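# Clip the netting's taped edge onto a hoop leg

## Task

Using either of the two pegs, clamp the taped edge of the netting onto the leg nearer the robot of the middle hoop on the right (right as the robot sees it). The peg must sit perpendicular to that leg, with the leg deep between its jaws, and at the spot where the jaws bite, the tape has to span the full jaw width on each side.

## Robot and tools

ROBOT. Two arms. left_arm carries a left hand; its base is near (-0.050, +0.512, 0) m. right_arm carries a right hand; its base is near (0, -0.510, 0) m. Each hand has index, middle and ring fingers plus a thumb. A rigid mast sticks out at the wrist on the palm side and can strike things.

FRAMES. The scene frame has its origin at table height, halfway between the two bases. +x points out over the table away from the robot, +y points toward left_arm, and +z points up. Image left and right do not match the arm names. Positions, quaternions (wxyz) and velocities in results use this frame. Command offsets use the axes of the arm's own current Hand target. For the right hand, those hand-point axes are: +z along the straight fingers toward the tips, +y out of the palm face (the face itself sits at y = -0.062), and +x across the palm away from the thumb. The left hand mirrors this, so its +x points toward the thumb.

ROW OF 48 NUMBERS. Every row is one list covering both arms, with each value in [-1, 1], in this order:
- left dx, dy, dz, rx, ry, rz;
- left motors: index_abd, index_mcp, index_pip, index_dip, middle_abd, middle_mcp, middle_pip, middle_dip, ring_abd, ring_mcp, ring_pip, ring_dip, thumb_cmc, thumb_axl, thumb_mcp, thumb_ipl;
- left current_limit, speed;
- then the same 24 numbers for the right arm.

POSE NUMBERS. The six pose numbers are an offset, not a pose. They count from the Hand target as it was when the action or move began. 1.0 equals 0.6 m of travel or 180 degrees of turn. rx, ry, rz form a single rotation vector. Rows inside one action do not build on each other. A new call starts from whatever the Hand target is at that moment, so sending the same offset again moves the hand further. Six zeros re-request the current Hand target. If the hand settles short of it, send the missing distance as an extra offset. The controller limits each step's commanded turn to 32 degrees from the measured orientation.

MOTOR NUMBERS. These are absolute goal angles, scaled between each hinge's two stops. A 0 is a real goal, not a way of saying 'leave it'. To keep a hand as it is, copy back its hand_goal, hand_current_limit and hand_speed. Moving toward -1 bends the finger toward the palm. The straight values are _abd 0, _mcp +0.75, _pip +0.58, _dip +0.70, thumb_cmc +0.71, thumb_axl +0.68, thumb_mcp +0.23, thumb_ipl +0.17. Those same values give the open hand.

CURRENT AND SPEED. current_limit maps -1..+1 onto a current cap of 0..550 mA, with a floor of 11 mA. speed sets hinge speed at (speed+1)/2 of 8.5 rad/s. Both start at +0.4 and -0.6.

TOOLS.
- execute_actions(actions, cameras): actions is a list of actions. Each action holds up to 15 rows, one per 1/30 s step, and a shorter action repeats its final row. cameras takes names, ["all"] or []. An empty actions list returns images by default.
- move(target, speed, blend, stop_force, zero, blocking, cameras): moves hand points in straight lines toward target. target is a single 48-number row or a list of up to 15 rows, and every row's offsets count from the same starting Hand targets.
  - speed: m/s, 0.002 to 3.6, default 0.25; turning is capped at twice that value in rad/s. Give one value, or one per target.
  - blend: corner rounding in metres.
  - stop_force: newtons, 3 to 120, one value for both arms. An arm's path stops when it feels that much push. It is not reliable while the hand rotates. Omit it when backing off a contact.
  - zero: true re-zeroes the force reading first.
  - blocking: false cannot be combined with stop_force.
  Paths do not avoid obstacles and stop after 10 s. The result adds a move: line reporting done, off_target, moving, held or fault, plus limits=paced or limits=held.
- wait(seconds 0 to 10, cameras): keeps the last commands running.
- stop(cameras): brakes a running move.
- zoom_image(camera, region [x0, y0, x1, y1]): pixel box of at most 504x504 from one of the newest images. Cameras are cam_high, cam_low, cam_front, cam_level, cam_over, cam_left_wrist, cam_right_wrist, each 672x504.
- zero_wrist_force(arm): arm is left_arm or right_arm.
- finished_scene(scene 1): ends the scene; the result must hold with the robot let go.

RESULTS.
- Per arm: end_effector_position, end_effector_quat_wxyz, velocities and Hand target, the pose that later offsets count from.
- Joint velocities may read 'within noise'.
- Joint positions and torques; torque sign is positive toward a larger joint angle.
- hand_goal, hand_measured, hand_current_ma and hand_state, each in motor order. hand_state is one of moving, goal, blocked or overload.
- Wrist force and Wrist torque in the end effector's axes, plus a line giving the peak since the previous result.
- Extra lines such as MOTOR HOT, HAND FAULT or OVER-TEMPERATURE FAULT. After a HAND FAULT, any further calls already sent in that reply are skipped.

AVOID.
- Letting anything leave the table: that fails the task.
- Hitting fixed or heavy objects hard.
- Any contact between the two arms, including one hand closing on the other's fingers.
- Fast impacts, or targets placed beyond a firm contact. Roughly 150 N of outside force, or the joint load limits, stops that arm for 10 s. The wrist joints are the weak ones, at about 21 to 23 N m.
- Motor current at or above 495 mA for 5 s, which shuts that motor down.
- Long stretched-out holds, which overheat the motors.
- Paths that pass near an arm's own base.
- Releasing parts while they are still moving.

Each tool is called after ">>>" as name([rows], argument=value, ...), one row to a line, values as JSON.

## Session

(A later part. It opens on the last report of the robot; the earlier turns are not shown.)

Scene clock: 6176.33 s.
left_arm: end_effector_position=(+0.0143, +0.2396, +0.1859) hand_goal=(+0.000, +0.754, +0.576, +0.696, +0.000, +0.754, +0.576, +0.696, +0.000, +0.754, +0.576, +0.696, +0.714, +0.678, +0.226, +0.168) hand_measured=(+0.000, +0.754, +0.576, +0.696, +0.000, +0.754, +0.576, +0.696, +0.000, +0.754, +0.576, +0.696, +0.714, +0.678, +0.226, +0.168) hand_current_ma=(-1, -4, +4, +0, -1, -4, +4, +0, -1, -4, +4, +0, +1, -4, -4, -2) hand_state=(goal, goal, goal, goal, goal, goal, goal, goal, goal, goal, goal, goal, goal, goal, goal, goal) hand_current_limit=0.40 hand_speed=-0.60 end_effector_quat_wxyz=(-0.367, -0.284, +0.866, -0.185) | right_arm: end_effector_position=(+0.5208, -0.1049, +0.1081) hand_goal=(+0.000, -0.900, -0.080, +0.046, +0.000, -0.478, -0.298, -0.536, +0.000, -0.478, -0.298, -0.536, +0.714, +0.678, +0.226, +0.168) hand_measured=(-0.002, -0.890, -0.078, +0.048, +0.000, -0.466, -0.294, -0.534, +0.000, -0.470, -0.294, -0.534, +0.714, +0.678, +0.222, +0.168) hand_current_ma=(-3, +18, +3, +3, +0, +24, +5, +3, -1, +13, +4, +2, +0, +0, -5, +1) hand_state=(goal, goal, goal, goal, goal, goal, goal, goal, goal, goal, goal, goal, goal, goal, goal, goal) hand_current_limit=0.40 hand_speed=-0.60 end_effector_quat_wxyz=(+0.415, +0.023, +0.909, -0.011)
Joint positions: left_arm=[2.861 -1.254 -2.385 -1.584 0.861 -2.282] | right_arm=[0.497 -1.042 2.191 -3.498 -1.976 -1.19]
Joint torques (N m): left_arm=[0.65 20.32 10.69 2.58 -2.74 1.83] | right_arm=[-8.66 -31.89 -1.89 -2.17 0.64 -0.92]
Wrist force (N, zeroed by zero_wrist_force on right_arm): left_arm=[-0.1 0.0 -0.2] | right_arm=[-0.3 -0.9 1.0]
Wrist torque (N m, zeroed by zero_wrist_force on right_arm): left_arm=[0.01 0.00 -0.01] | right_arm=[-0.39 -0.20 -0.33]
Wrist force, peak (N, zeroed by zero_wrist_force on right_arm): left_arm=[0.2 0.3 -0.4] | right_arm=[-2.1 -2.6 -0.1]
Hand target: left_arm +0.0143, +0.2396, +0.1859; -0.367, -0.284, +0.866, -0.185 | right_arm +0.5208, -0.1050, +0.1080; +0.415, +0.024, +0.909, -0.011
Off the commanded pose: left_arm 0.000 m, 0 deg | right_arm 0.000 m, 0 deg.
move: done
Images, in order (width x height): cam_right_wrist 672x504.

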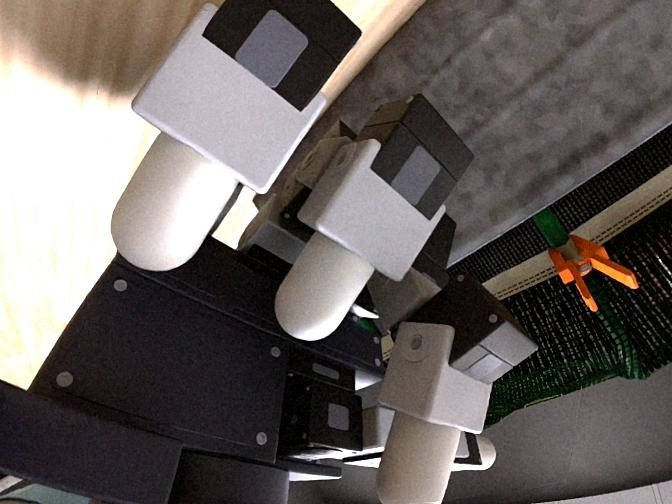

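>>> move([
  [0,0,0,0,0,0,0,0.754,0.576,0.696,0,0.754,0.576,0.696,0,0.754,0.576,0.696,0.714,0.678,0.226,0.168,0.4,-0.6, -0.0918,-0.0655,-0.0787,0,0,0,0,-0.9,-0.08,0.046,0,-0.479,-0.299,-0.536,0,-0.479,-0.299,-0.536,0.714,0.678,0.226,0.168,0.4,-0.6],
  [0,0,0,0,0,0,0,0.754,0.576,0.696,0,0.754,0.576,0.696,0,0.754,0.576,0.696,0.714,0.678,0.226,0.168,0.4,-0.6, -0.0015,-0.1352,-0.3979,0.2130,0.2130,0.4664,0,-0.9,-0.08,0.046,0,-0.479,-0.299,-0.536,0,-0.479,-0.299,-0.536,0.714,0.678,0.226,0.168,0.4,-0.6],
], speed=0.4, blend=[0.03,0])

Scene clock: 6382.03 s.
left_arm: end_effector_position=(+0.0143, +0.2396, +0.1859) hand_goal=(+0.000, +0.754, +0.576, +0.696, +0.000, +0.754, +0.576, +0.696, +0.000, +0.754, +0.576, +0.696, +0.714, +0.678, +0.226, +0.168) hand_measured=(+0.000, +0.754, +0.576, +0.696, +0.000, +0.754, +0.576, +0.696, +0.000, +0.754, +0.576, +0.696, +0.714, +0.678, +0.226, +0.168) hand_current_ma=(-1, -4, +4, +0, -1, -4, +4, +0, -1, -4, +4, +0, +1, -4, -4, -2) hand_state=(goal, goal, goal, goal, goal, goal, goal, goal, goal, goal, goal, goal, goal, goal, goal, goal) hand_current_limit=0.40 hand_speed=-0.60 end_effector_quat_wxyz=(-0.367, -0.284, +0.866, -0.185) | right_arm: end_effector_position=(+0.3372, -0.1767, +0.2653) hand_goal=(+0.000, -0.900, -0.080, +0.046, +0.000, -0.478, -0.298, -0.536, +0.000, -0.478, -0.298, -0.536, +0.714, +0.678, +0.226, +0.168) hand_measured=(-0.002, -0.890, -0.078, +0.048, +0.000, -0.466, -0.294, -0.534, +0.000, -0.470, -0.294, -0.534, +0.714, +0.678, +0.222, +0.168) hand_current_ma=(-3, +17, +3, +3, +0, +23, +4, +3, -1, +13, +4, +2, +0, +0, -5, +1) hand_state=(goal, goal, goal, goal, goal, goal, goal, goal, goal, goal, goal, goal, goal, goal, goal, goal) hand_current_limit=0.40 hand_speed=-0.60 end_effector_quat_wxyz=(+0.000, +0.725, +0.689, +0.000)
Joint positions: left_arm=[2.861 -1.254 -2.385 -1.584 0.861 -2.282] | right_arm=[0.65 -1.717 1.944 -1.797 -1.571 0.701]
Joint torques (N m): left_arm=[-0.23 20.01 11.38 2.5 -2.68 1.94] | right_arm=[10.09 -6.92 -9.08 -3.67 1.19 1.4]
Wrist force (N, zeroed by zero_wrist_force on right_arm): left_arm=[-0.1 0.0 -0.4] | right_arm=[0.1 -0.4 0.0]
Wrist torque (N m, zeroed by zero_wrist_force on right_arm): left_arm=[0.02 0.00 -0.01] | right_arm=[-0.09 0.00 -0.01]
Wrist force, peak (N, zeroed by zero_wrist_force on right_arm): left_arm=[0.4 0.4 -0.2] | right_arm=[-3.7 -4.6 0.9]
Hand target: left_arm +0.0143, +0.2396, +0.1859; -0.367, -0.284, +0.866, -0.185 | right_arm +0.3371, -0.1767, +0.2652; +0.000, +0.725, +0.689, +0.000
Off the commanded pose: left_arm 0.000 m, 0 deg | right_arm 0.000 m, 0 deg.
move: done

>>> move(target=[0,0,0,0,0,0,0,0.754,0.576,0.696,0,0.754,0.576,0.696,0,0.754,0.576,0.696,0.714,0.678,0.226,0.168,0.4,-0.6, 0.2133,0.2388,0.1138,0,0,0.0389,0.15,-0.479,0.58,0.7,-0.15,-0.479,0.58,0.7,0,-0.479,-0.299,-0.536,0.714,0.678,0.226,0.168,0.6,-0.6], speed=0.2, cameras=["cam_over","cam_level"])

>>> zoom_image(camera="cam_over", region=[330, 230, 430, 330])

Scene clock: 6393.50 s.
left_arm: end_effector_position=(+0.0143, +0.2396, +0.1859) hand_goal=(+0.000, +0.754, +0.576, +0.696, +0.000, +0.754, +0.576, +0.696, +0.000, +0.754, +0.576, +0.696, +0.714, +0.678, +0.226, +0.168) hand_measured=(+0.000, +0.754, +0.576, +0.696, +0.000, +0.754, +0.576, +0.696, +0.000, +0.754, +0.576, +0.696, +0.714, +0.678, +0.226, +0.168) hand_current_ma=(-1, -4, +4, +0, -1, -4, +4, +0, -1, -4, +4, +0, +1, -4, -4, -2) hand_state=(goal, goal, goal, goal, goal, goal, goal, goal, goal, goal, goal, goal, goal, goal, goal, goal) hand_current_limit=0.40 hand_speed=-0.60 end_effector_quat_wxyz=(-0.367, -0.284, +0.866, -0.185) | right_arm: end_effector_position=(+0.4866, -0.0563, +0.1968) hand_goal=(+0.150, -0.478, +0.580, +0.700, -0.150, -0.478, +0.580, +0.700, +0.000, -0.478, -0.298, -0.536, +0.714, +0.678, +0.226, +0.168) hand_measured=(+0.146, -0.470, +0.580, +0.698, -0.146, -0.466, +0.580, +0.698, +0.000, -0.470, -0.294, -0.534, +0.714, +0.678, +0.222, +0.168) hand_current_ma=(-3, +14, +0, -3, +3, +23, +0, -3, -1, +13, +4, +2, +0, +0, -5, +1) hand_state=(goal, goal, goal, goal, goal, goal, goal, goal, goal, goal, goal, goal, goal, goal, goal, goal) hand_current_limit=0.60 hand_speed=-0.60 end_effector_quat_wxyz=(+0.000, +0.766, +0.643, +0.000)
Joint positions: left_arm=[2.861 -1.254 -2.385 -1.584 0.861 -2.282] | right_arm=[0.667 -1.199 1.542 -1.913 -1.571 0.841]
Joint torques (N m): left_arm=[-0.62 19.41 10.03 2.5 -2.72 1.76] | right_arm=[5.16 -27.77 -24.63 -4.43 -0.26 -0.66]
Wrist force (N, zeroed by zero_wrist_force on right_arm): left_arm=[-0.1 0.1 -0.2] | right_arm=[0.2 -0.1 -0.2]
Wrist torque (N m, zeroed by zero_wrist_force on right_arm): left_arm=[0.02 -0.01 -0.01] | right_arm=[-0.01 0.00 0.01]
Wrist force, peak (N, zeroed by zero_wrist_force on right_arm): left_arm=[-0.1 0.4 -0.3] | right_arm=[-1.4 -1.4 -1.1]
Hand target: left_arm +0.0143, +0.2396, +0.1859; -0.367, -0.284, +0.866, -0.185 | right_arm +0.4867, -0.0563, +0.1968; +0.000, +0.766, +0.643, +0.000
Off the commanded pose: left_arm 0.000 m, 0 deg | right_arm 0.000 m, 0 deg.
move: done
Images, in order (width x height): cam_level 672x504, cam_over 672x504.

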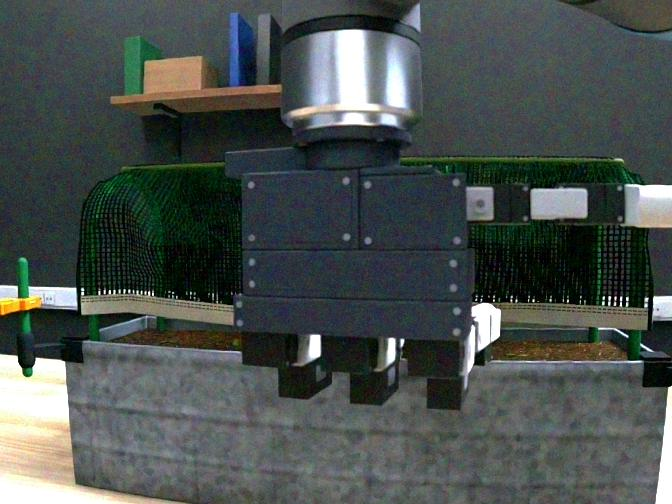

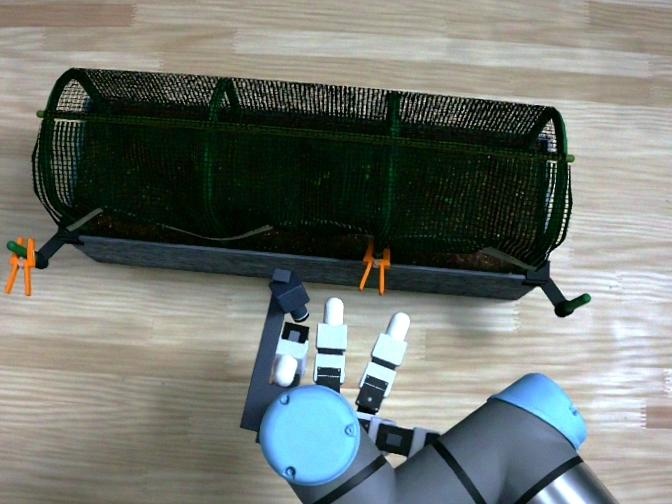

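Scaled by 5.040 from the camera's 672x504 image, which has a finer 960x720 frame.

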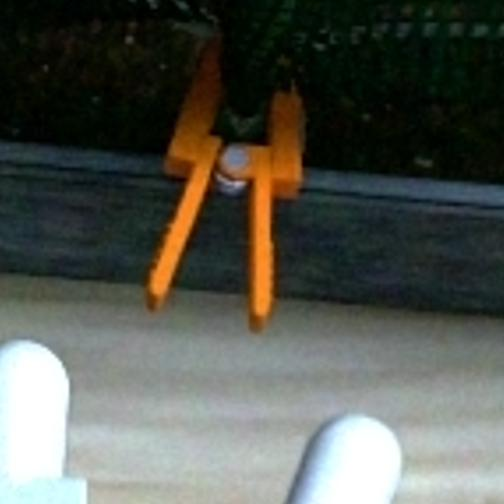

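>>> move(target=[0,0,0,0,0,0,0,0.754,0.576,0.696,0,0.754,0.576,0.696,0,0.754,0.576,0.696,0.714,0.678,0.226,0.168,0.4,-0.6, 0,0.0583,0,0,0,0,0.08,-0.479,0.58,0.7,-0.08,-0.479,0.58,0.7,0,-0.479,-0.299,-0.536,0.714,0.678,0.226,0.168,0.6,-0.6], speed=0.06, stop_force=6, cameras=["cam_over"])

>>> zoom_image(camera="cam_over", region=[330, 230, 430, 330])

Scene clock: 6404.47 s.
left_arm: end_effector_position=(+0.0143, +0.2396, +0.1859) hand_goal=(+0.000, +0.754, +0.576, +0.696, +0.000, +0.754, +0.576, +0.696, +0.000, +0.754, +0.576, +0.696, +0.714, +0.678, +0.226, +0.168) hand_measured=(+0.000, +0.754, +0.576, +0.696, +0.000, +0.754, +0.576, +0.696, +0.000, +0.754, +0.576, +0.696, +0.714, +0.678, +0.226, +0.168) hand_current_ma=(-1, -4, +4, +0, -1, -4, +4, +0, -1, -4, +4, +0, +1, -4, -4, -2) hand_state=(goal, goal, goal, goal, goal, goal, goal, goal, goal, goal, goal, goal, goal, goal, goal, goal) hand_current_limit=0.40 hand_speed=-0.60 end_effector_quat_wxyz=(-0.367, -0.284, +0.866, -0.185) | right_arm: end_effector_position=(+0.5212, -0.0623, +0.1968) hand_goal=(+0.080, -0.478, +0.580, +0.700, -0.080, -0.478, +0.580, +0.700, +0.000, -0.478, -0.298, -0.536, +0.714, +0.678, +0.226, +0.168) hand_measured=(+0.082, -0.470, +0.580, +0.698, -0.084, -0.466, +0.580, +0.698, +0.000, -0.470, -0.294, -0.534, +0.714, +0.678, +0.222, +0.168) hand_current_ma=(+3, +16, +0, -3, -3, +23, +0, -3, -1, +13, +4, +2, +0, +0, -6, +1) hand_state=(goal, goal, goal, goal, goal, goal, goal, goal, goal, goal, goal, goal, goal, goal, goal, goal) hand_current_limit=0.60 hand_speed=-0.60 end_effector_quat_wxyz=(+0.000, +0.766, +0.643, +0.000)
Joint positions: left_arm=[2.861 -1.254 -2.385 -1.584 0.861 -2.282] | right_arm=[0.627 -1.158 1.483 -1.895 -1.571 0.801]
Joint torques (N m): left_arm=[-0.44 19.91 9.55 2.71 -2.87 1.84] | right_arm=[10.11 -53.09 -8.03 -4.67 -0.68 1.17]
Wrist force (N, zeroed by zero_wrist_force on right_arm): left_arm=[0.3 0.1 -0.2] | right_arm=[0.0 -0.1 -0.2]
Wrist torque (N m, zeroed by zero_wrist_force on right_arm): left_arm=[0.01 -0.04 0.02] | right_arm=[-0.03 0.03 0.16]
Wrist force, peak (N, zeroed by zero_wrist_force on right_arm): left_arm=[-0.1 0.2 -0.4] | right_arm=[1.2 -2.8 -0.1]
Hand target: left_arm +0.0143, +0.2396, +0.1859; -0.367, -0.284, +0.866, -0.185 | right_arm +0.5212, -0.0623, +0.1968; +0.000, +0.766, +0.643, +0.000
Off the commanded pose: left_arm 0.000 m, 0 deg | right_arm 0.000 m, 0 deg.
move: done
Images, in order (width x height): cam_over 672x504.

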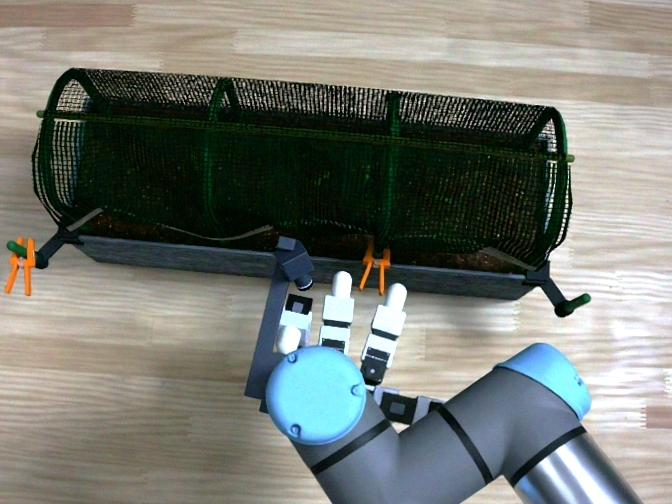

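Scaled by 5.040 from the camera's 672x504 image, which has a finer 960x720 frame.

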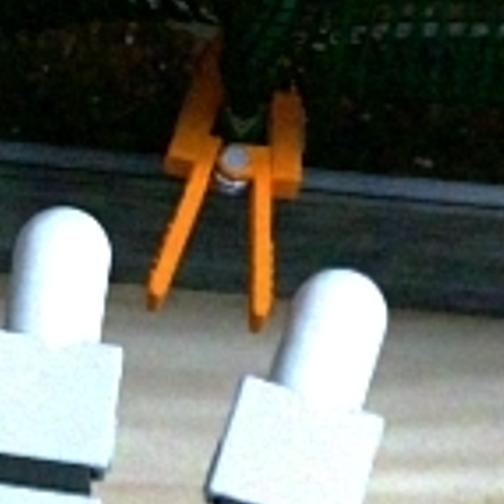

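>>> move(target=[0,0,0,0,0,0,0,0.754,0.576,0.696,0,0.754,0.576,0.696,0,0.754,0.576,0.696,0.714,0.678,0.226,0.168,0.4,-0.6, -0.0035,0.0125,0,0,0,0,0.08,-0.479,0.58,0.7,-0.08,-0.479,0.58,0.7,0,-0.479,-0.299,-0.536,0.714,0.678,0.226,0.168,0.6,-0.6], speed=0.04, stop_force=6, cameras=["cam_over","cam_level"])

>>> zoom_image(camera="cam_over", region=[330, 230, 430, 330])

Scene clock: 6416.97 s.
left_arm: end_effector_position=(+0.0143, +0.2396, +0.1859) hand_goal=(+0.000, +0.754, +0.576, +0.696, +0.000, +0.754, +0.576, +0.696, +0.000, +0.754, +0.576, +0.696, +0.714, +0.678, +0.226, +0.168) hand_measured=(+0.000, +0.754, +0.576, +0.696, +0.000, +0.754, +0.576, +0.696, +0.000, +0.754, +0.576, +0.696, +0.714, +0.678, +0.226, +0.168) hand_current_ma=(-1, -4, +4, +0, -1, -4, +4, +0, -1, -4, +4, +0, +1, -4, -4, -2) hand_state=(goal, goal, goal, goal, goal, goal, goal, goal, goal, goal, goal, goal, goal, goal, goal, goal) hand_current_limit=0.40 hand_speed=-0.60 end_effector_quat_wxyz=(-0.367, -0.284, +0.866, -0.185) | right_arm: end_effector_position=(+0.5282, -0.0657, +0.1967) hand_goal=(+0.080, -0.478, +0.580, +0.700, -0.080, -0.478, +0.580, +0.700, +0.000, -0.478, -0.298, -0.536, +0.714, +0.678, +0.226, +0.168) hand_measured=(+0.082, -0.470, +0.580, +0.698, -0.084, -0.466, +0.580, +0.698, +0.000, -0.470, -0.294, -0.534, +0.714, +0.678, +0.222, +0.168) hand_current_ma=(+3, +16, +0, -3, -3, +23, +0, -3, -1, +13, +4, +2, +0, +0, -6, +1) hand_state=(goal, goal, goal, goal, goal, goal, goal, goal, goal, goal, goal, goal, goal, goal, goal, goal) hand_current_limit=0.60 hand_speed=-0.60 end_effector_quat_wxyz=(+0.000, +0.766, +0.643, +0.000)
Joint positions: left_arm=[2.861 -1.254 -2.385 -1.584 0.861 -2.282] | right_arm=[0.616 -1.152 1.475 -1.893 -1.571 0.79]
Joint torques (N m): left_arm=[-0.17 20.17 10.62 2.54 -2.46 1.96] | right_arm=[11.33 -51.81 -8.87 -3.58 0.22 1.23]
Wrist force (N, zeroed by zero_wrist_force on right_arm): left_arm=[0.0 0.0 -0.2] | right_arm=[0.0 -0.1 -0.2]
Wrist torque (N m, zeroed by zero_wrist_force on right_arm): left_arm=[0.01 -0.02 0.01] | right_arm=[-0.02 0.03 0.15]
Wrist force, peak (N, zeroed by zero_wrist_force on right_arm): left_arm=[0.2 0.0 -0.5] | right_arm=[-0.1 -0.6 -0.1]
Hand target: left_arm +0.0143, +0.2396, +0.1859; -0.367, -0.284, +0.866, -0.185 | right_arm +0.5282, -0.0657, +0.1967; +0.000, +0.766, +0.643, +0.000
Off the commanded pose: left_arm 0.000 m, 0 deg | right_arm 0.000 m, 0 deg.
move: done
Images, in order (width x height): cam_level 672x504, cam_over 672x504.

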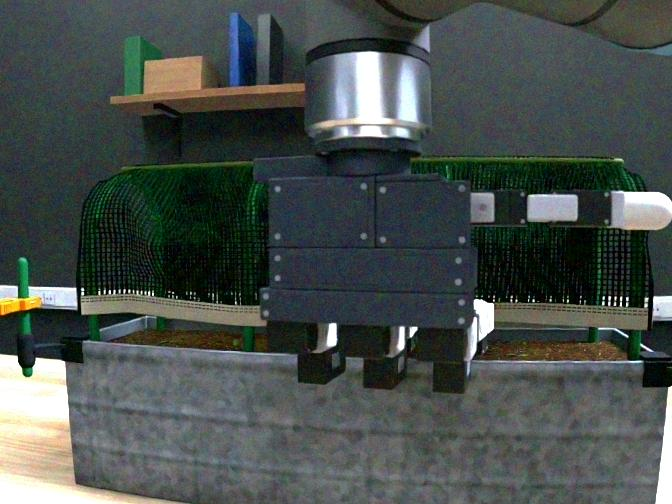

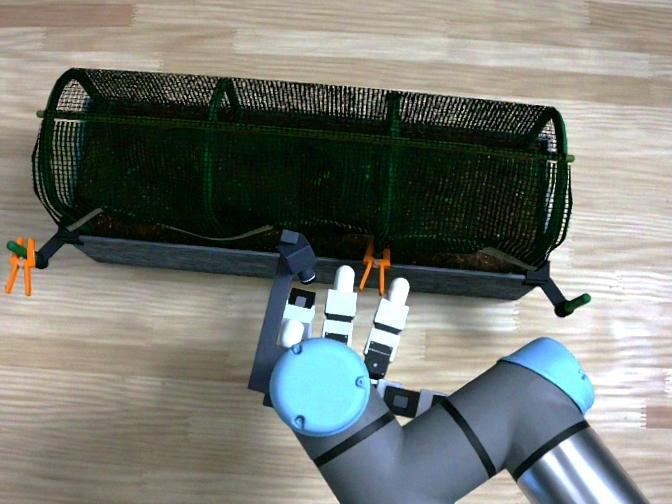

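Scaled by 5.040 from the camera's 672x504 image, which has a finer 960x720 frame.

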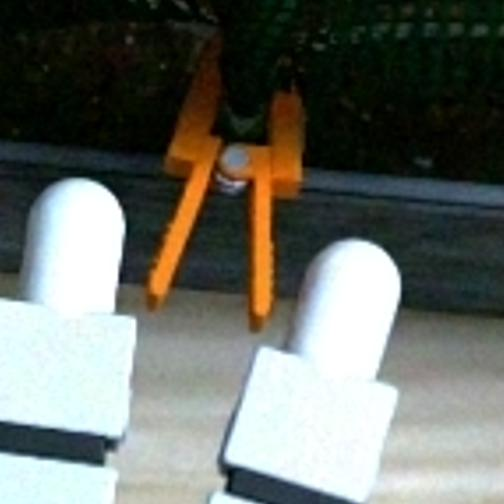

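>>> move(target=[0,0,0,0,0,0,0,0.754,0.576,0.696,0,0.754,0.576,0.696,0,0.754,0.576,0.696,0.714,0.678,0.226,0.168,0.4,-0.6, 0,0,0,0,0,0,-0.04,-0.479,0.58,0.7,0.04,-0.479,0.58,0.7,0,-0.479,-0.299,-0.536,0.714,0.678,0.226,0.168,0.6,-0.8], speed=0.04, cameras=["cam_over"])

>>> zoom_image(camera="cam_over", region=[330, 230, 430, 330])

Scene clock: 6424.77 s.
left_arm: end_effector_position=(+0.0143, +0.2396, +0.1859) hand_goal=(+0.000, +0.754, +0.576, +0.696, +0.000, +0.754, +0.576, +0.696, +0.000, +0.754, +0.576, +0.696, +0.714, +0.678, +0.226, +0.168) hand_measured=(+0.000, +0.754, +0.576, +0.696, +0.000, +0.754, +0.576, +0.696, +0.000, +0.754, +0.576, +0.696, +0.714, +0.678, +0.226, +0.168) hand_current_ma=(-1, -4, +4, +0, -1, -4, +4, +0, -1, -4, +4, +0, +1, -4, -4, -2) hand_state=(goal, goal, goal, goal, goal, goal, goal, goal, goal, goal, goal, goal, goal, goal, goal, goal) hand_current_limit=0.40 hand_speed=-0.60 end_effector_quat_wxyz=(-0.367, -0.284, +0.866, -0.185) | right_arm: end_effector_position=(+0.5282, -0.0657, +0.1967) hand_goal=(-0.040, -0.478, +0.580, +0.700, +0.040, -0.478, +0.580, +0.700, +0.000, -0.478, -0.298, -0.536, +0.714, +0.678, +0.226, +0.168) hand_measured=(+0.000, -0.470, +0.580, +0.698, -0.002, -0.466, +0.580, +0.698, +0.000, -0.470, -0.294, -0.534, +0.714, +0.678, +0.222, +0.168) hand_current_ma=(+89, +16, +0, -3, -91, +23, +0, -3, -1, +13, +4, +2, +0, +0, -6, +1) hand_state=(blocked, goal, goal, goal, blocked, goal, goal, goal, goal, goal, goal, goal, goal, goal, goal, goal) hand_current_limit=0.60 hand_speed=-0.80 end_effector_quat_wxyz=(+0.000, +0.766, +0.643, +0.000)
Joint positions: left_arm=[2.861 -1.254 -2.385 -1.584 0.861 -2.282] | right_arm=[0.616 -1.152 1.475 -1.893 -1.571 0.79]
Joint torques (N m): left_arm=[-2.56 19.2 9.77 2.63 -2.59 2.02] | right_arm=[9.97 -51.8 -8.06 -3.77 -0.74 1.19]
Wrist force (N, zeroed by zero_wrist_force on right_arm): left_arm=[0.0 0.1 -0.2] | right_arm=[-0.4 -0.1 -0.1]
Wrist torque (N m, zeroed by zero_wrist_force on right_arm): left_arm=[0.01 -0.01 0.00] | right_arm=[-0.04 0.06 0.15]
Wrist force, peak (N, zeroed by zero_wrist_force on right_arm): left_arm=[0.5 0.0 -0.3] | right_arm=[-0.5 -0.1 0.2]
Hand target: left_arm +0.0143, +0.2396, +0.1859; -0.367, -0.284, +0.866, -0.185 | right_arm +0.5282, -0.0657, +0.1967; +0.000, +0.766, +0.643, +0.000
Off the commanded pose: left_arm 0.000 m, 0 deg | right_arm 0.000 m, 0 deg.
move: done
Images, in order (width x height): cam_over 672x504.

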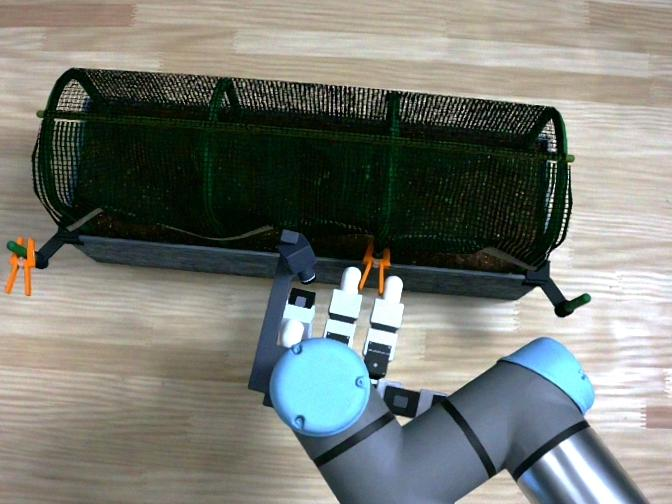

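Scaled by 5.040 from the camera's 672x504 image, which has a finer 960x720 frame.

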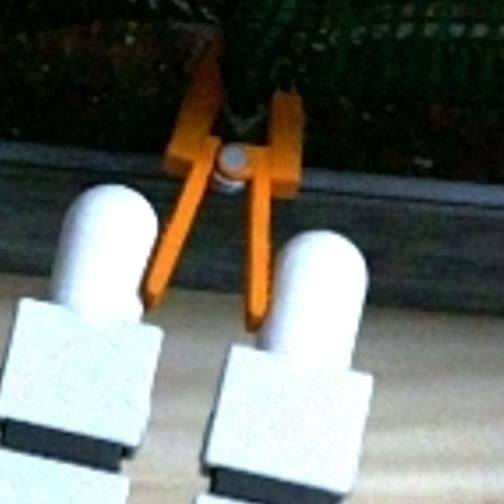

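>>> move(target=[0,0,0,0,0,0,0,0.754,0.576,0.696,0,0.754,0.576,0.696,0,0.754,0.576,0.696,0.714,0.678,0.226,0.168,0.4,-0.6, 0,0,0,0,0,0,-0.12,-0.479,0.58,0.7,0.12,-0.479,0.58,0.7,0,-0.479,-0.299,-0.536,0.714,0.678,0.226,0.168,0.6,-0.85], speed=0.04, cameras=["cam_over"])

>>> zoom_image(camera="cam_over", region=[330, 230, 430, 330])

Scene clock: 6431.00 s.
left_arm: end_effector_position=(+0.0143, +0.2396, +0.1859) hand_goal=(+0.000, +0.754, +0.576, +0.696, +0.000, +0.754, +0.576, +0.696, +0.000, +0.754, +0.576, +0.696, +0.714, +0.678, +0.226, +0.168) hand_measured=(+0.000, +0.754, +0.576, +0.696, +0.000, +0.754, +0.576, +0.696, +0.000, +0.754, +0.576, +0.696, +0.714, +0.678, +0.226, +0.168) hand_current_ma=(-1, -4, +4, +0, -1, -4, +4, +0, -1, -4, +4, +0, +1, -4, -4, -2) hand_state=(goal, goal, goal, goal, goal, goal, goal, goal, goal, goal, goal, goal, goal, goal, goal, goal) hand_current_limit=0.40 hand_speed=-0.60 end_effector_quat_wxyz=(-0.367, -0.284, +0.866, -0.185) | right_arm: end_effector_position=(+0.5282, -0.0657, +0.1967) hand_goal=(-0.120, -0.478, +0.580, +0.700, +0.120, -0.478, +0.580, +0.700, +0.000, -0.478, -0.298, -0.536, +0.714, +0.678, +0.226, +0.168) hand_measured=(-0.010, -0.470, +0.580, +0.698, +0.002, -0.466, +0.580, +0.698, +0.000, -0.470, -0.294, -0.534, +0.714, +0.678, +0.222, +0.168) hand_current_ma=(+329, +16, +0, -3, -357, +23, +0, -2, -1, +13, +4, +2, +0, +0, -6, +1) hand_state=(blocked, goal, goal, goal, blocked, goal, goal, goal, goal, goal, goal, goal, goal, goal, goal, goal) hand_current_limit=0.60 hand_speed=-0.85 end_effector_quat_wxyz=(+0.000, +0.766, +0.643, +0.000)
Joint positions: left_arm=[2.861 -1.254 -2.385 -1.584 0.861 -2.282] | right_arm=[0.616 -1.152 1.475 -1.893 -1.571 0.79]
Joint torques (N m): left_arm=[-1.13 20.12 11.1 2.55 -2.52 2.09] | right_arm=[11.33 -52.41 -9.96 -3.5 -1.11 1.2]
Wrist force (N, zeroed by zero_wrist_force on right_arm): left_arm=[0.0 0.0 -0.1] | right_arm=[-0.6 -0.5 0.0]
Wrist torque (N m, zeroed by zero_wrist_force on right_arm): left_arm=[0.00 0.00 0.00] | right_arm=[-0.07 0.06 0.16]
Wrist force, peak (N, zeroed by zero_wrist_force on right_arm): left_arm=[0.3 0.0 -0.4] | right_arm=[-0.5 -0.7 -0.1]
Hand target: left_arm +0.0143, +0.2396, +0.1859; -0.367, -0.284, +0.866, -0.185 | right_arm +0.5282, -0.0657, +0.1967; +0.000, +0.766, +0.643, +0.000
Off the commanded pose: left_arm 0.000 m, 0 deg | right_arm 0.000 m, 0 deg.
move: done
Images, in order (width x height): cam_over 672x504.

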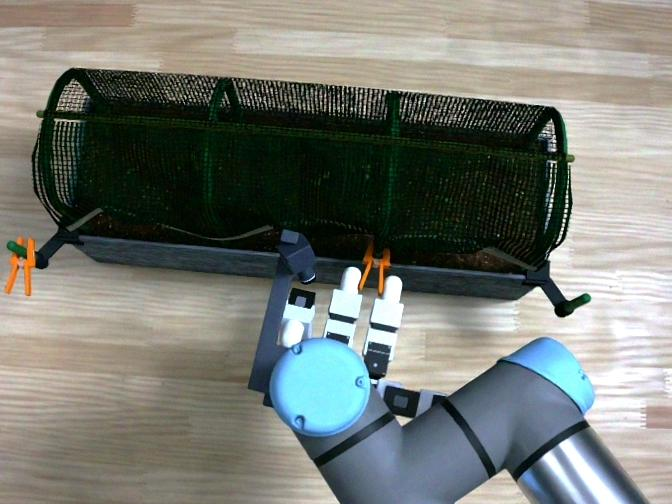

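Scaled by 5.040 from the camera's 672x504 image, which has a finer 960x720 frame.

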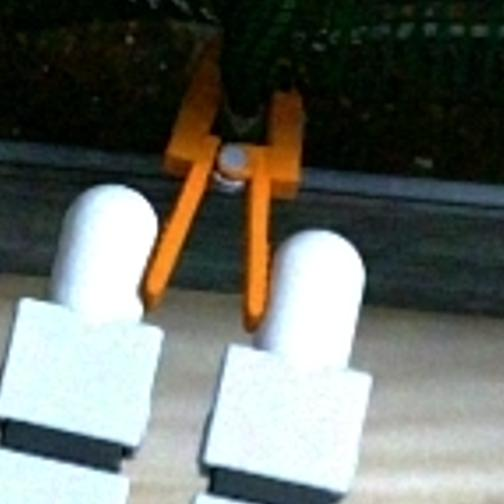

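>>> move(target=[0,0,0,0,0,0,0,0.754,0.576,0.696,0,0.754,0.576,0.696,0,0.754,0.576,0.696,0.714,0.678,0.226,0.168,0.4,-0.6, 0,0,0,0,0,0,-0.25,-0.479,0.58,0.7,0.25,-0.479,0.58,0.7,0,-0.479,-0.299,-0.536,0.714,0.678,0.226,0.168,0.75,-0.85], speed=0.04, cameras=["cam_over"])

>>> zoom_image(camera="cam_over", region=[330, 230, 430, 330])

Scene clock: 6439.13 s.
left_arm: end_effector_position=(+0.0143, +0.2396, +0.1859) hand_goal=(+0.000, +0.754, +0.576, +0.696, +0.000, +0.754, +0.576, +0.696, +0.000, +0.754, +0.576, +0.696, +0.714, +0.678, +0.226, +0.168) hand_measured=(+0.000, +0.754, +0.576, +0.696, +0.000, +0.754, +0.576, +0.696, +0.000, +0.754, +0.576, +0.696, +0.714, +0.678, +0.226, +0.168) hand_current_ma=(-1, -4, +4, +0, -1, -4, +4, +0, -1, -4, +4, +0, +1, -4, -4, -2) hand_state=(goal, goal, goal, goal, goal, goal, goal, goal, goal, goal, goal, goal, goal, goal, goal, goal) hand_current_limit=0.40 hand_speed=-0.60 end_effector_quat_wxyz=(-0.367, -0.284, +0.866, -0.185) | right_arm: end_effector_position=(+0.5282, -0.0657, +0.1967) hand_goal=(-0.250, -0.478, +0.580, +0.700, +0.250, -0.478, +0.580, +0.700, +0.000, -0.478, -0.298, -0.536, +0.714, +0.678, +0.226, +0.168) hand_measured=(-0.014, -0.470, +0.580, +0.698, +0.004, -0.466, +0.580, +0.698, +0.000, -0.470, -0.294, -0.534, +0.714, +0.678, +0.222, +0.168) hand_current_ma=(+481, +16, +0, -3, -481, +23, +0, -2, -1, +13, +4, +2, +0, +0, -6, +1) hand_state=(blocked, goal, goal, goal, blocked, goal, goal, goal, goal, goal, goal, goal, goal, goal, goal, goal) hand_current_limit=0.75 hand_speed=-0.85 end_effector_quat_wxyz=(+0.000, +0.766, +0.643, +0.000)
Joint positions: left_arm=[2.861 -1.254 -2.385 -1.584 0.861 -2.282] | right_arm=[0.616 -1.152 1.475 -1.893 -1.571 0.79]
Joint torques (N m): left_arm=[0.03 19.52 10.74 2.73 -2.88 1.84] | right_arm=[10.07 -52.97 -8.19 -3.76 -1.25 1.11]
Wrist force (N, zeroed by zero_wrist_force on right_arm): left_arm=[0.0 0.3 0.1] | right_arm=[-0.7 -0.9 0.1]
Wrist torque (N m, zeroed by zero_wrist_force on right_arm): left_arm=[0.03 -0.01 0.00] | right_arm=[-0.07 0.05 0.18]
Wrist force, peak (N, zeroed by zero_wrist_force on right_arm): left_arm=[-0.1 0.4 -0.3] | right_arm=[-0.7 -1.1 0.1]
Hand target: left_arm +0.0143, +0.2396, +0.1859; -0.367, -0.284, +0.866, -0.185 | right_arm +0.5282, -0.0657, +0.1967; +0.000, +0.766, +0.643, +0.000
Off the commanded pose: left_arm 0.000 m, 0 deg | right_arm 0.000 m, 0 deg.
move: done
Images, in order (width x height): cam_over 672x504.

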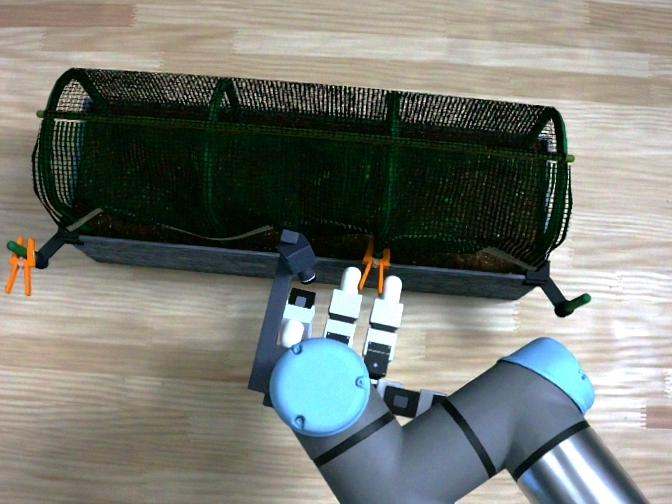

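Scaled by 5.040 from the camera's 672x504 image, which has a finer 960x720 frame.

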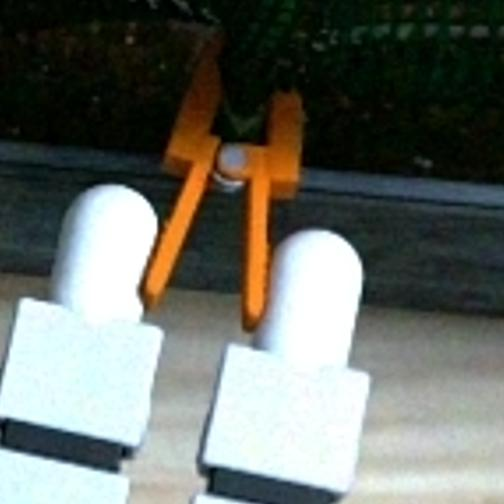

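>>> move(target=[0,0,0,0,0,0,0,0.754,0.576,0.696,0,0.754,0.576,0.696,0,0.754,0.576,0.696,0.714,0.678,0.226,0.168,0.4,-0.6, 0,0,0.0083,0,0,0,-0.25,-0.479,0.58,0.7,0.25,-0.479,0.58,0.7,0,-0.479,-0.299,-0.536,0.714,0.678,0.226,0.168,0.75,-0.85], speed=0.02, cameras=["cam_over"])

>>> zoom_image(camera="cam_over", region=[330, 230, 430, 330])

Scene clock: 6450.30 s.
left_arm: end_effector_position=(+0.0143, +0.2396, +0.1859) hand_goal=(+0.000, +0.754, +0.576, +0.696, +0.000, +0.754, +0.576, +0.696, +0.000, +0.754, +0.576, +0.696, +0.714, +0.678, +0.226, +0.168) hand_measured=(+0.000, +0.754, +0.576, +0.696, +0.000, +0.754, +0.576, +0.696, +0.000, +0.754, +0.576, +0.696, +0.714, +0.678, +0.226, +0.168) hand_current_ma=(-1, -4, +4, +0, -1, -4, +4, +0, -1, -4, +4, +0, +1, -4, -4, -2) hand_state=(goal, goal, goal, goal, goal, goal, goal, goal, goal, goal, goal, goal, goal, goal, goal, goal) hand_current_limit=0.40 hand_speed=-0.60 end_effector_quat_wxyz=(-0.367, -0.284, +0.866, -0.185) | right_arm: end_effector_position=(+0.5282, -0.0657, +0.1917) hand_goal=(-0.250, -0.478, +0.580, +0.700, +0.250, -0.478, +0.580, +0.700, +0.000, -0.478, -0.298, -0.536, +0.714, +0.678, +0.226, +0.168) hand_measured=(-0.014, -0.478, +0.578, +0.698, +0.004, -0.476, +0.578, +0.698, +0.000, -0.470, -0.294, -0.534, +0.714, +0.678, +0.222, +0.168) hand_current_ma=(+481, +0, -2, -3, -481, +3, -1, -2, -1, +13, +4, +2, +0, +0, -6, +1) hand_state=(blocked, goal, goal, goal, blocked, goal, goal, goal, goal, goal, goal, goal, goal, goal, goal, goal) hand_current_limit=0.75 hand_speed=-0.85 end_effector_quat_wxyz=(+0.000, +0.766, +0.643, +0.000)
Joint positions: left_arm=[2.861 -1.254 -2.385 -1.584 0.861 -2.282] | right_arm=[0.616 -1.149 1.483 -1.905 -1.571 0.79]
Joint torques (N m): left_arm=[-0.44 20.17 10.71 2.68 -2.77 1.88] | right_arm=[9.31 -31.38 -17.46 -3.38 -0.91 1.03]
Wrist force (N, zeroed by zero_wrist_force on right_arm): left_arm=[0.1 0.2 0.1] | right_arm=[-0.5 -4.6 -1.1]
Wrist torque (N m, zeroed by zero_wrist_force on right_arm): left_arm=[0.02 -0.02 0.00] | right_arm=[-0.27 0.05 0.11]
Wrist force, peak (N, zeroed by zero_wrist_force on right_arm): left_arm=[0.1 0.4 -0.3] | right_arm=[-0.5 -4.7 -1.2]
Hand target: left_arm +0.0143, +0.2396, +0.1859; -0.367, -0.284, +0.866, -0.185 | right_arm +0.5282, -0.0657, +0.1918; +0.000, +0.766, +0.643, +0.000
Off the commanded pose: left_arm 0.000 m, 0 deg | right_arm 0.000 m, 0 deg.
move: done
Images, in order (width x height): cam_over 672x504.

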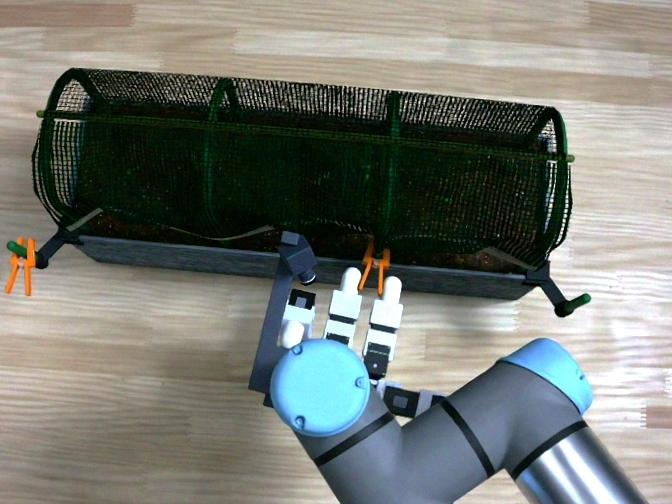

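Scaled by 5.040 from the camera's 672x504 image, which has a finer 960x720 frame.

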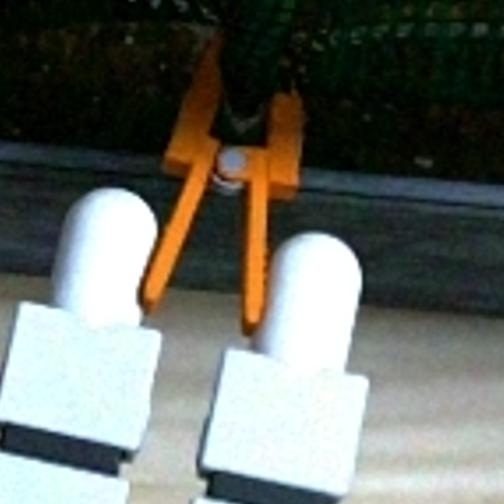

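>>> move(target=[0,0,0,0,0,0,0,0.754,0.576,0.696,0,0.754,0.576,0.696,0,0.754,0.576,0.696,0.714,0.678,0.226,0.168,0.4,-0.6, 0,0.01,0,0,0,0,-0.25,-0.479,0.58,0.7,0.25,-0.479,0.58,0.7,0,-0.479,-0.299,-0.536,0.714,0.678,0.226,0.168,0.75,-0.85], speed=0.02, cameras=["cam_over"])

>>> zoom_image(camera="cam_over", region=[330, 230, 430, 330])

Scene clock: 6458.80 s.
left_arm: end_effector_position=(+0.0143, +0.2396, +0.1859) hand_goal=(+0.000, +0.754, +0.576, +0.696, +0.000, +0.754, +0.576, +0.696, +0.000, +0.754, +0.576, +0.696, +0.714, +0.678, +0.226, +0.168) hand_measured=(+0.000, +0.754, +0.576, +0.696, +0.000, +0.754, +0.576, +0.696, +0.000, +0.754, +0.576, +0.696, +0.714, +0.678, +0.226, +0.168) hand_current_ma=(-1, -4, +4, +0, -1, -4, +4, +0, -1, -4, +4, +0, +1, -4, -4, -2) hand_state=(goal, goal, goal, goal, goal, goal, goal, goal, goal, goal, goal, goal, goal, goal, goal, goal) hand_current_limit=0.40 hand_speed=-0.60 end_effector_quat_wxyz=(-0.367, -0.284, +0.866, -0.185) | right_arm: end_effector_position=(+0.5342, -0.0668, +0.1918) hand_goal=(-0.250, -0.478, +0.580, +0.700, +0.250, -0.478, +0.580, +0.700, +0.000, -0.478, -0.298, -0.536, +0.714, +0.678, +0.226, +0.168) hand_measured=(-0.024, -0.480, +0.576, +0.698, +0.004, -0.478, +0.578, +0.698, +0.000, -0.470, -0.294, -0.534, +0.714, +0.678, +0.222, +0.168) hand_current_ma=(+481, -3, -4, -3, -481, +0, -3, -2, -1, +13, +4, +2, +0, +0, -6, +1) hand_state=(blocked, goal, goal, goal, blocked, goal, goal, goal, goal, goal, goal, goal, goal, goal, goal, goal) hand_current_limit=0.75 hand_speed=-0.85 end_effector_quat_wxyz=(+0.000, +0.766, +0.643, +0.000)
Joint positions: left_arm=[2.861 -1.254 -2.385 -1.584 0.861 -2.282] | right_arm=[0.61 -1.141 1.472 -1.901 -1.571 0.783]
Joint torques (N m): left_arm=[-0.49 20 11.06 2.7 -2.84 1.96] | right_arm=[-8.73 -34.62 -22.8 -2.79 -1.19 -0.97]
Wrist force (N, zeroed by zero_wrist_force on right_arm): left_arm=[-0.2 0.1 -0.3] | right_arm=[0.0 -10.8 -1.3]
Wrist torque (N m, zeroed by zero_wrist_force on right_arm): left_arm=[0.02 0.02 -0.01] | right_arm=[-0.50 0.03 0.10]
Wrist force, peak (N, zeroed by zero_wrist_force on right_arm): left_arm=[-0.2 0.3 -0.4] | right_arm=[-0.3 -11.1 -1.2]
Hand target: left_arm +0.0143, +0.2396, +0.1859; -0.367, -0.284, +0.866, -0.185 | right_arm +0.5341, -0.0668, +0.1918; +0.000, +0.766, +0.643, +0.000
Off the commanded pose: left_arm 0.000 m, 0 deg | right_arm 0.000 m, 0 deg.
move: done
Images, in order (width x height): cam_over 672x504.

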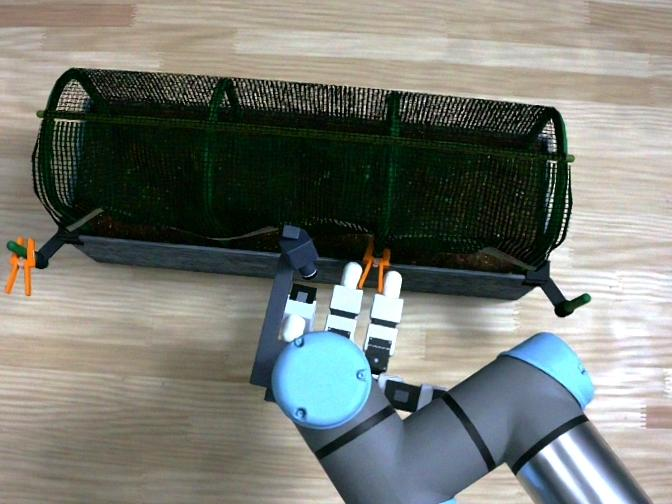

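Scaled by 5.040 from the camera's 672x504 image, which has a finer 960x720 frame.

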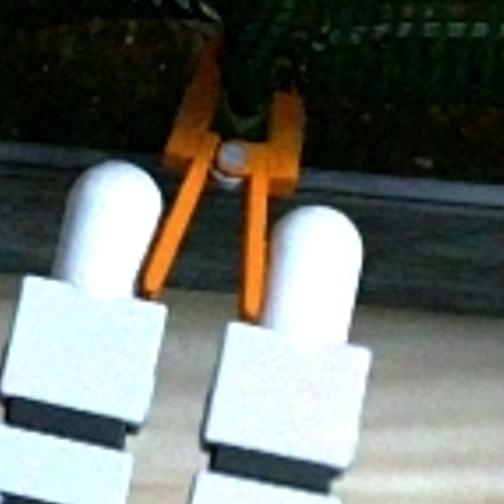

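>>> move(target=[0,0,0,0,0,0,0,0.754,0.576,0.696,0,0.754,0.576,0.696,0,0.754,0.576,0.696,0.714,0.678,0.226,0.168,0.4,-0.6, 0,0.01,0,0,0,0,-0.25,-0.479,0.58,0.7,0.25,-0.479,0.58,0.7,0,-0.479,-0.299,-0.536,0.714,0.678,0.226,0.168,0.75,-0.85], speed=0.02, stop_force=30, cameras=["cam_over"])

>>> zoom_image(camera="cam_over", region=[330, 230, 430, 330])

Scene clock: 6466.57 s.
left_arm: end_effector_position=(+0.0143, +0.2396, +0.1859) hand_goal=(+0.000, +0.754, +0.576, +0.696, +0.000, +0.754, +0.576, +0.696, +0.000, +0.754, +0.576, +0.696, +0.714, +0.678, +0.226, +0.168) hand_measured=(+0.000, +0.754, +0.576, +0.696, +0.000, +0.754, +0.576, +0.696, +0.000, +0.754, +0.576, +0.696, +0.714, +0.678, +0.226, +0.168) hand_current_ma=(-1, -4, +4, +0, -1, -4, +4, +0, -1, -4, +4, +0, +1, -4, -4, -2) hand_state=(goal, goal, goal, goal, goal, goal, goal, goal, goal, goal, goal, goal, goal, goal, goal, goal) hand_current_limit=0.40 hand_speed=-0.60 end_effector_quat_wxyz=(-0.367, -0.284, +0.866, -0.185) | right_arm: end_effector_position=(+0.5400, -0.0678, +0.1918) hand_goal=(-0.250, -0.478, +0.580, +0.700, +0.250, -0.478, +0.580, +0.700, +0.000, -0.478, -0.298, -0.536, +0.714, +0.678, +0.226, +0.168) hand_measured=(-0.030, -0.524, +0.554, +0.686, +0.004, -0.520, +0.552, +0.688, +0.000, -0.470, -0.294, -0.534, +0.714, +0.678, +0.222, +0.168) hand_current_ma=(+481, -132, -59, -25, -481, -122, -64, -24, -1, +13, +4, +2, +0, +0, -6, +1) hand_state=(blocked, blocked, blocked, goal, blocked, blocked, blocked, goal, goal, goal, goal, goal, goal, goal, goal, goal) hand_current_limit=0.75 hand_speed=-0.85 end_effector_quat_wxyz=(+0.000, +0.766, +0.643, +0.000)
Joint positions: left_arm=[2.861 -1.254 -2.385 -1.584 0.861 -2.282] | right_arm=[0.603 -1.134 1.461 -1.897 -1.571 0.777]
Joint torques (N m): left_arm=[-0.47 21.08 10.46 2.83 -2.81 1.96] | right_arm=[6.65 -49.98 -10.99 -5.24 -2.68 1.13]
Wrist force (N, zeroed by zero_wrist_force on right_arm): left_arm=[0.1 0.0 0.2] | right_arm=[-0.5 -14.8 -4.0]
Wrist torque (N m, zeroed by zero_wrist_force on right_arm): left_arm=[-0.03 -0.01 0.01] | right_arm=[-0.85 0.06 0.07]
Wrist force, peak (N, zeroed by zero_wrist_force on right_arm): left_arm=[0.2 0.3 -0.4] | right_arm=[-0.3 -16.4 -3.8]
Hand target: left_arm +0.0143, +0.2396, +0.1859; -0.367, -0.284, +0.866, -0.185 | right_arm +0.5400, -0.0678, +0.1918; +0.000, +0.766, +0.643, +0.000
Off the commanded pose: left_arm 0.000 m, 0 deg | right_arm 0.000 m, 0 deg.
move: done
Images, in order (width x height): cam_over 672x504.

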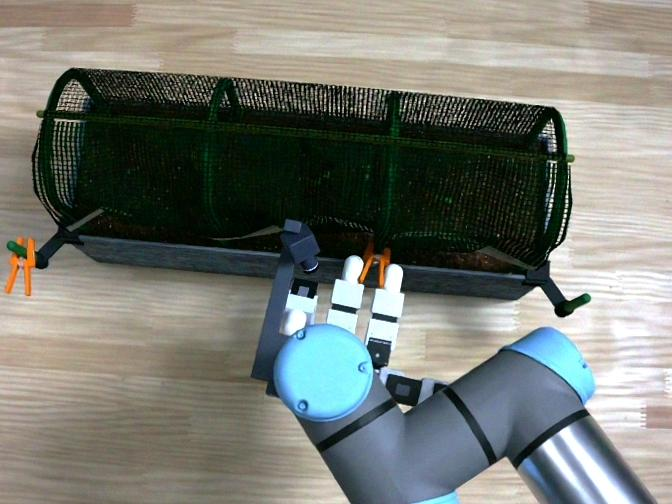

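Scaled by 5.040 from the camera's 672x504 image, which has a finer 960x720 frame.

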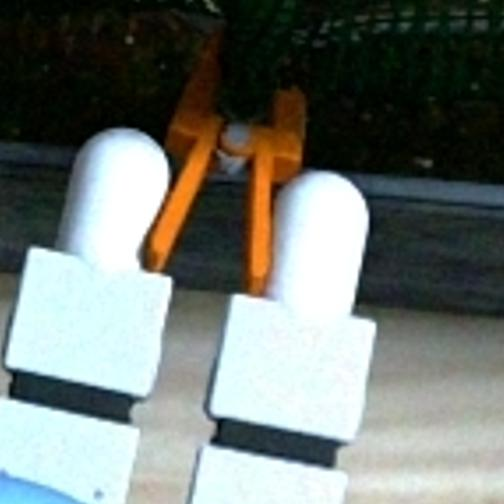

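>>> move([
  [0,0,0,0,0,0,0,0.754,0.576,0.696,0,0.754,0.576,0.696,0,0.754,0.576,0.696,0.714,0.678,0.226,0.168,0.4,-0.6, 0,0,0,0,0,0,0.08,-0.479,0.58,0.7,-0.08,-0.479,0.58,0.7,0,-0.479,-0.299,-0.536,0.714,0.678,0.226,0.168,0.75,-0.85],
  [0,0,0,0,0,0,0,0.754,0.576,0.696,0,0.754,0.576,0.696,0,0.754,0.576,0.696,0.714,0.678,0.226,0.168,0.4,-0.6, 0,-0.1,0,0,0,0,0.12,-1,1,1,-0.12,-1,1,1,0,-0.479,-0.299,-0.536,0.714,0.678,0.226,0.168,0.6,-0.7],
], speed=0.06, cameras=["cam_over","cam_level"])

>>> zoom_image(camera="cam_over", region=[330, 230, 430, 330])

Scene clock: 6510.07 s.
left_arm: end_effector_position=(+0.0143, +0.2396, +0.1859) hand_goal=(+0.000, +0.754, +0.576, +0.696, +0.000, +0.754, +0.576, +0.696, +0.000, +0.754, +0.576, +0.696, +0.714, +0.678, +0.226, +0.168) hand_measured=(+0.000, +0.754, +0.576, +0.696, +0.000, +0.754, +0.576, +0.696, +0.000, +0.754, +0.576, +0.696, +0.714, +0.678, +0.226, +0.168) hand_current_ma=(-1, -4, +4, +0, -1, -4, +4, +0, -1, -4, +4, +0, +1, -4, -4, -2) hand_state=(goal, goal, goal, goal, goal, goal, goal, goal, goal, goal, goal, goal, goal, goal, goal, goal) hand_current_limit=0.40 hand_speed=-0.60 end_effector_quat_wxyz=(-0.367, -0.284, +0.866, -0.185) | right_arm: end_effector_position=(+0.4809, -0.0574, +0.1918) hand_goal=(+0.120, -1.000, +1.000, +1.000, -0.120, -1.000, +1.000, +1.000, +0.000, -0.478, -0.298, -0.536, +0.714, +0.678, +0.226, +0.168) hand_measured=(+0.118, -0.978, +1.000, +0.998, -0.116, -0.976, +1.000, +0.998, +0.000, -0.470, -0.294, -0.534, +0.714, +0.678, +0.222, +0.168) hand_current_ma=(-3, +50, +0, -3, +3, +56, +0, -3, -1, +13, +4, +2, +0, +0, -6, +1) hand_state=(goal, blocked, goal, goal, goal, blocked, goal, goal, goal, goal, goal, goal, goal, goal, goal, goal) hand_current_limit=0.60 hand_speed=-0.70 end_effector_quat_wxyz=(+0.000, +0.766, +0.643, +0.000)
Joint positions: left_arm=[2.861 -1.254 -2.385 -1.584 0.861 -2.282] | right_arm=[0.672 -1.205 1.564 -1.929 -1.571 0.846]
Joint torques (N m): left_arm=[-0.31 20.72 10.74 2.76 -2.79 1.98] | right_arm=[-8.23 -24.9 -31.05 -1.23 0.53 -0.97]
Wrist force (N, zeroed by zero_wrist_force on right_arm): left_arm=[-0.1 0.1 -0.1] | right_arm=[0.0 0.0 -0.1]
Wrist torque (N m, zeroed by zero_wrist_force on right_arm): left_arm=[0.03 0.01 -0.01] | right_arm=[-0.01 0.01 0.00]
Wrist force, peak (N, zeroed by zero_wrist_force on right_arm): left_arm=[0.3 0.3 -0.4] | right_arm=[-0.4 -15.2 -3.9]
Hand target: left_arm +0.0143, +0.2396, +0.1859; -0.367, -0.284, +0.866, -0.185 | right_arm +0.4809, -0.0574, +0.1918; +0.000, +0.766, +0.643, +0.000
Off the commanded pose: left_arm 0.000 m, 0 deg | right_arm 0.000 m, 0 deg.
move: done
Images, in order (width x height): cam_level 672x504, cam_over 672x504.

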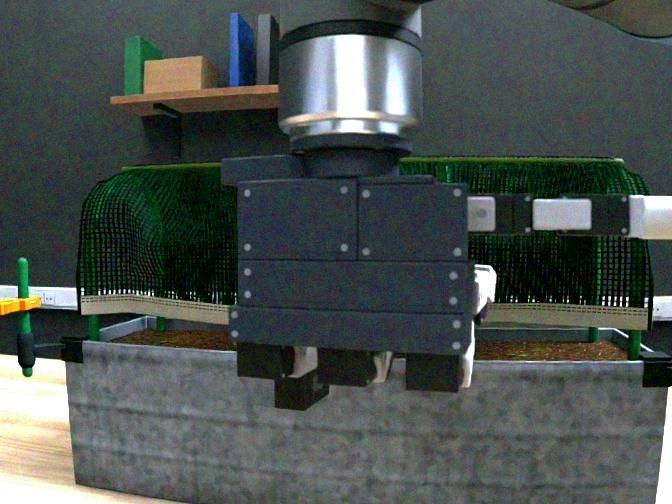

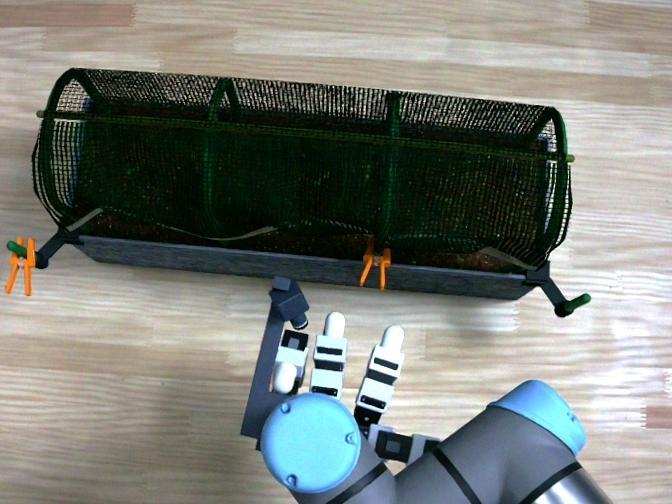

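Scaled by 5.040 from the camera's 672x504 image, which has a finer 960x720 frame.

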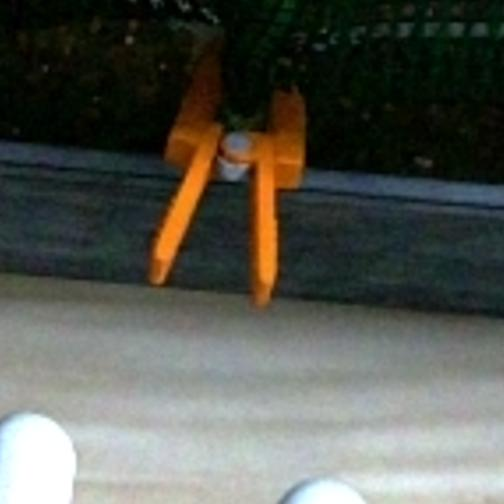

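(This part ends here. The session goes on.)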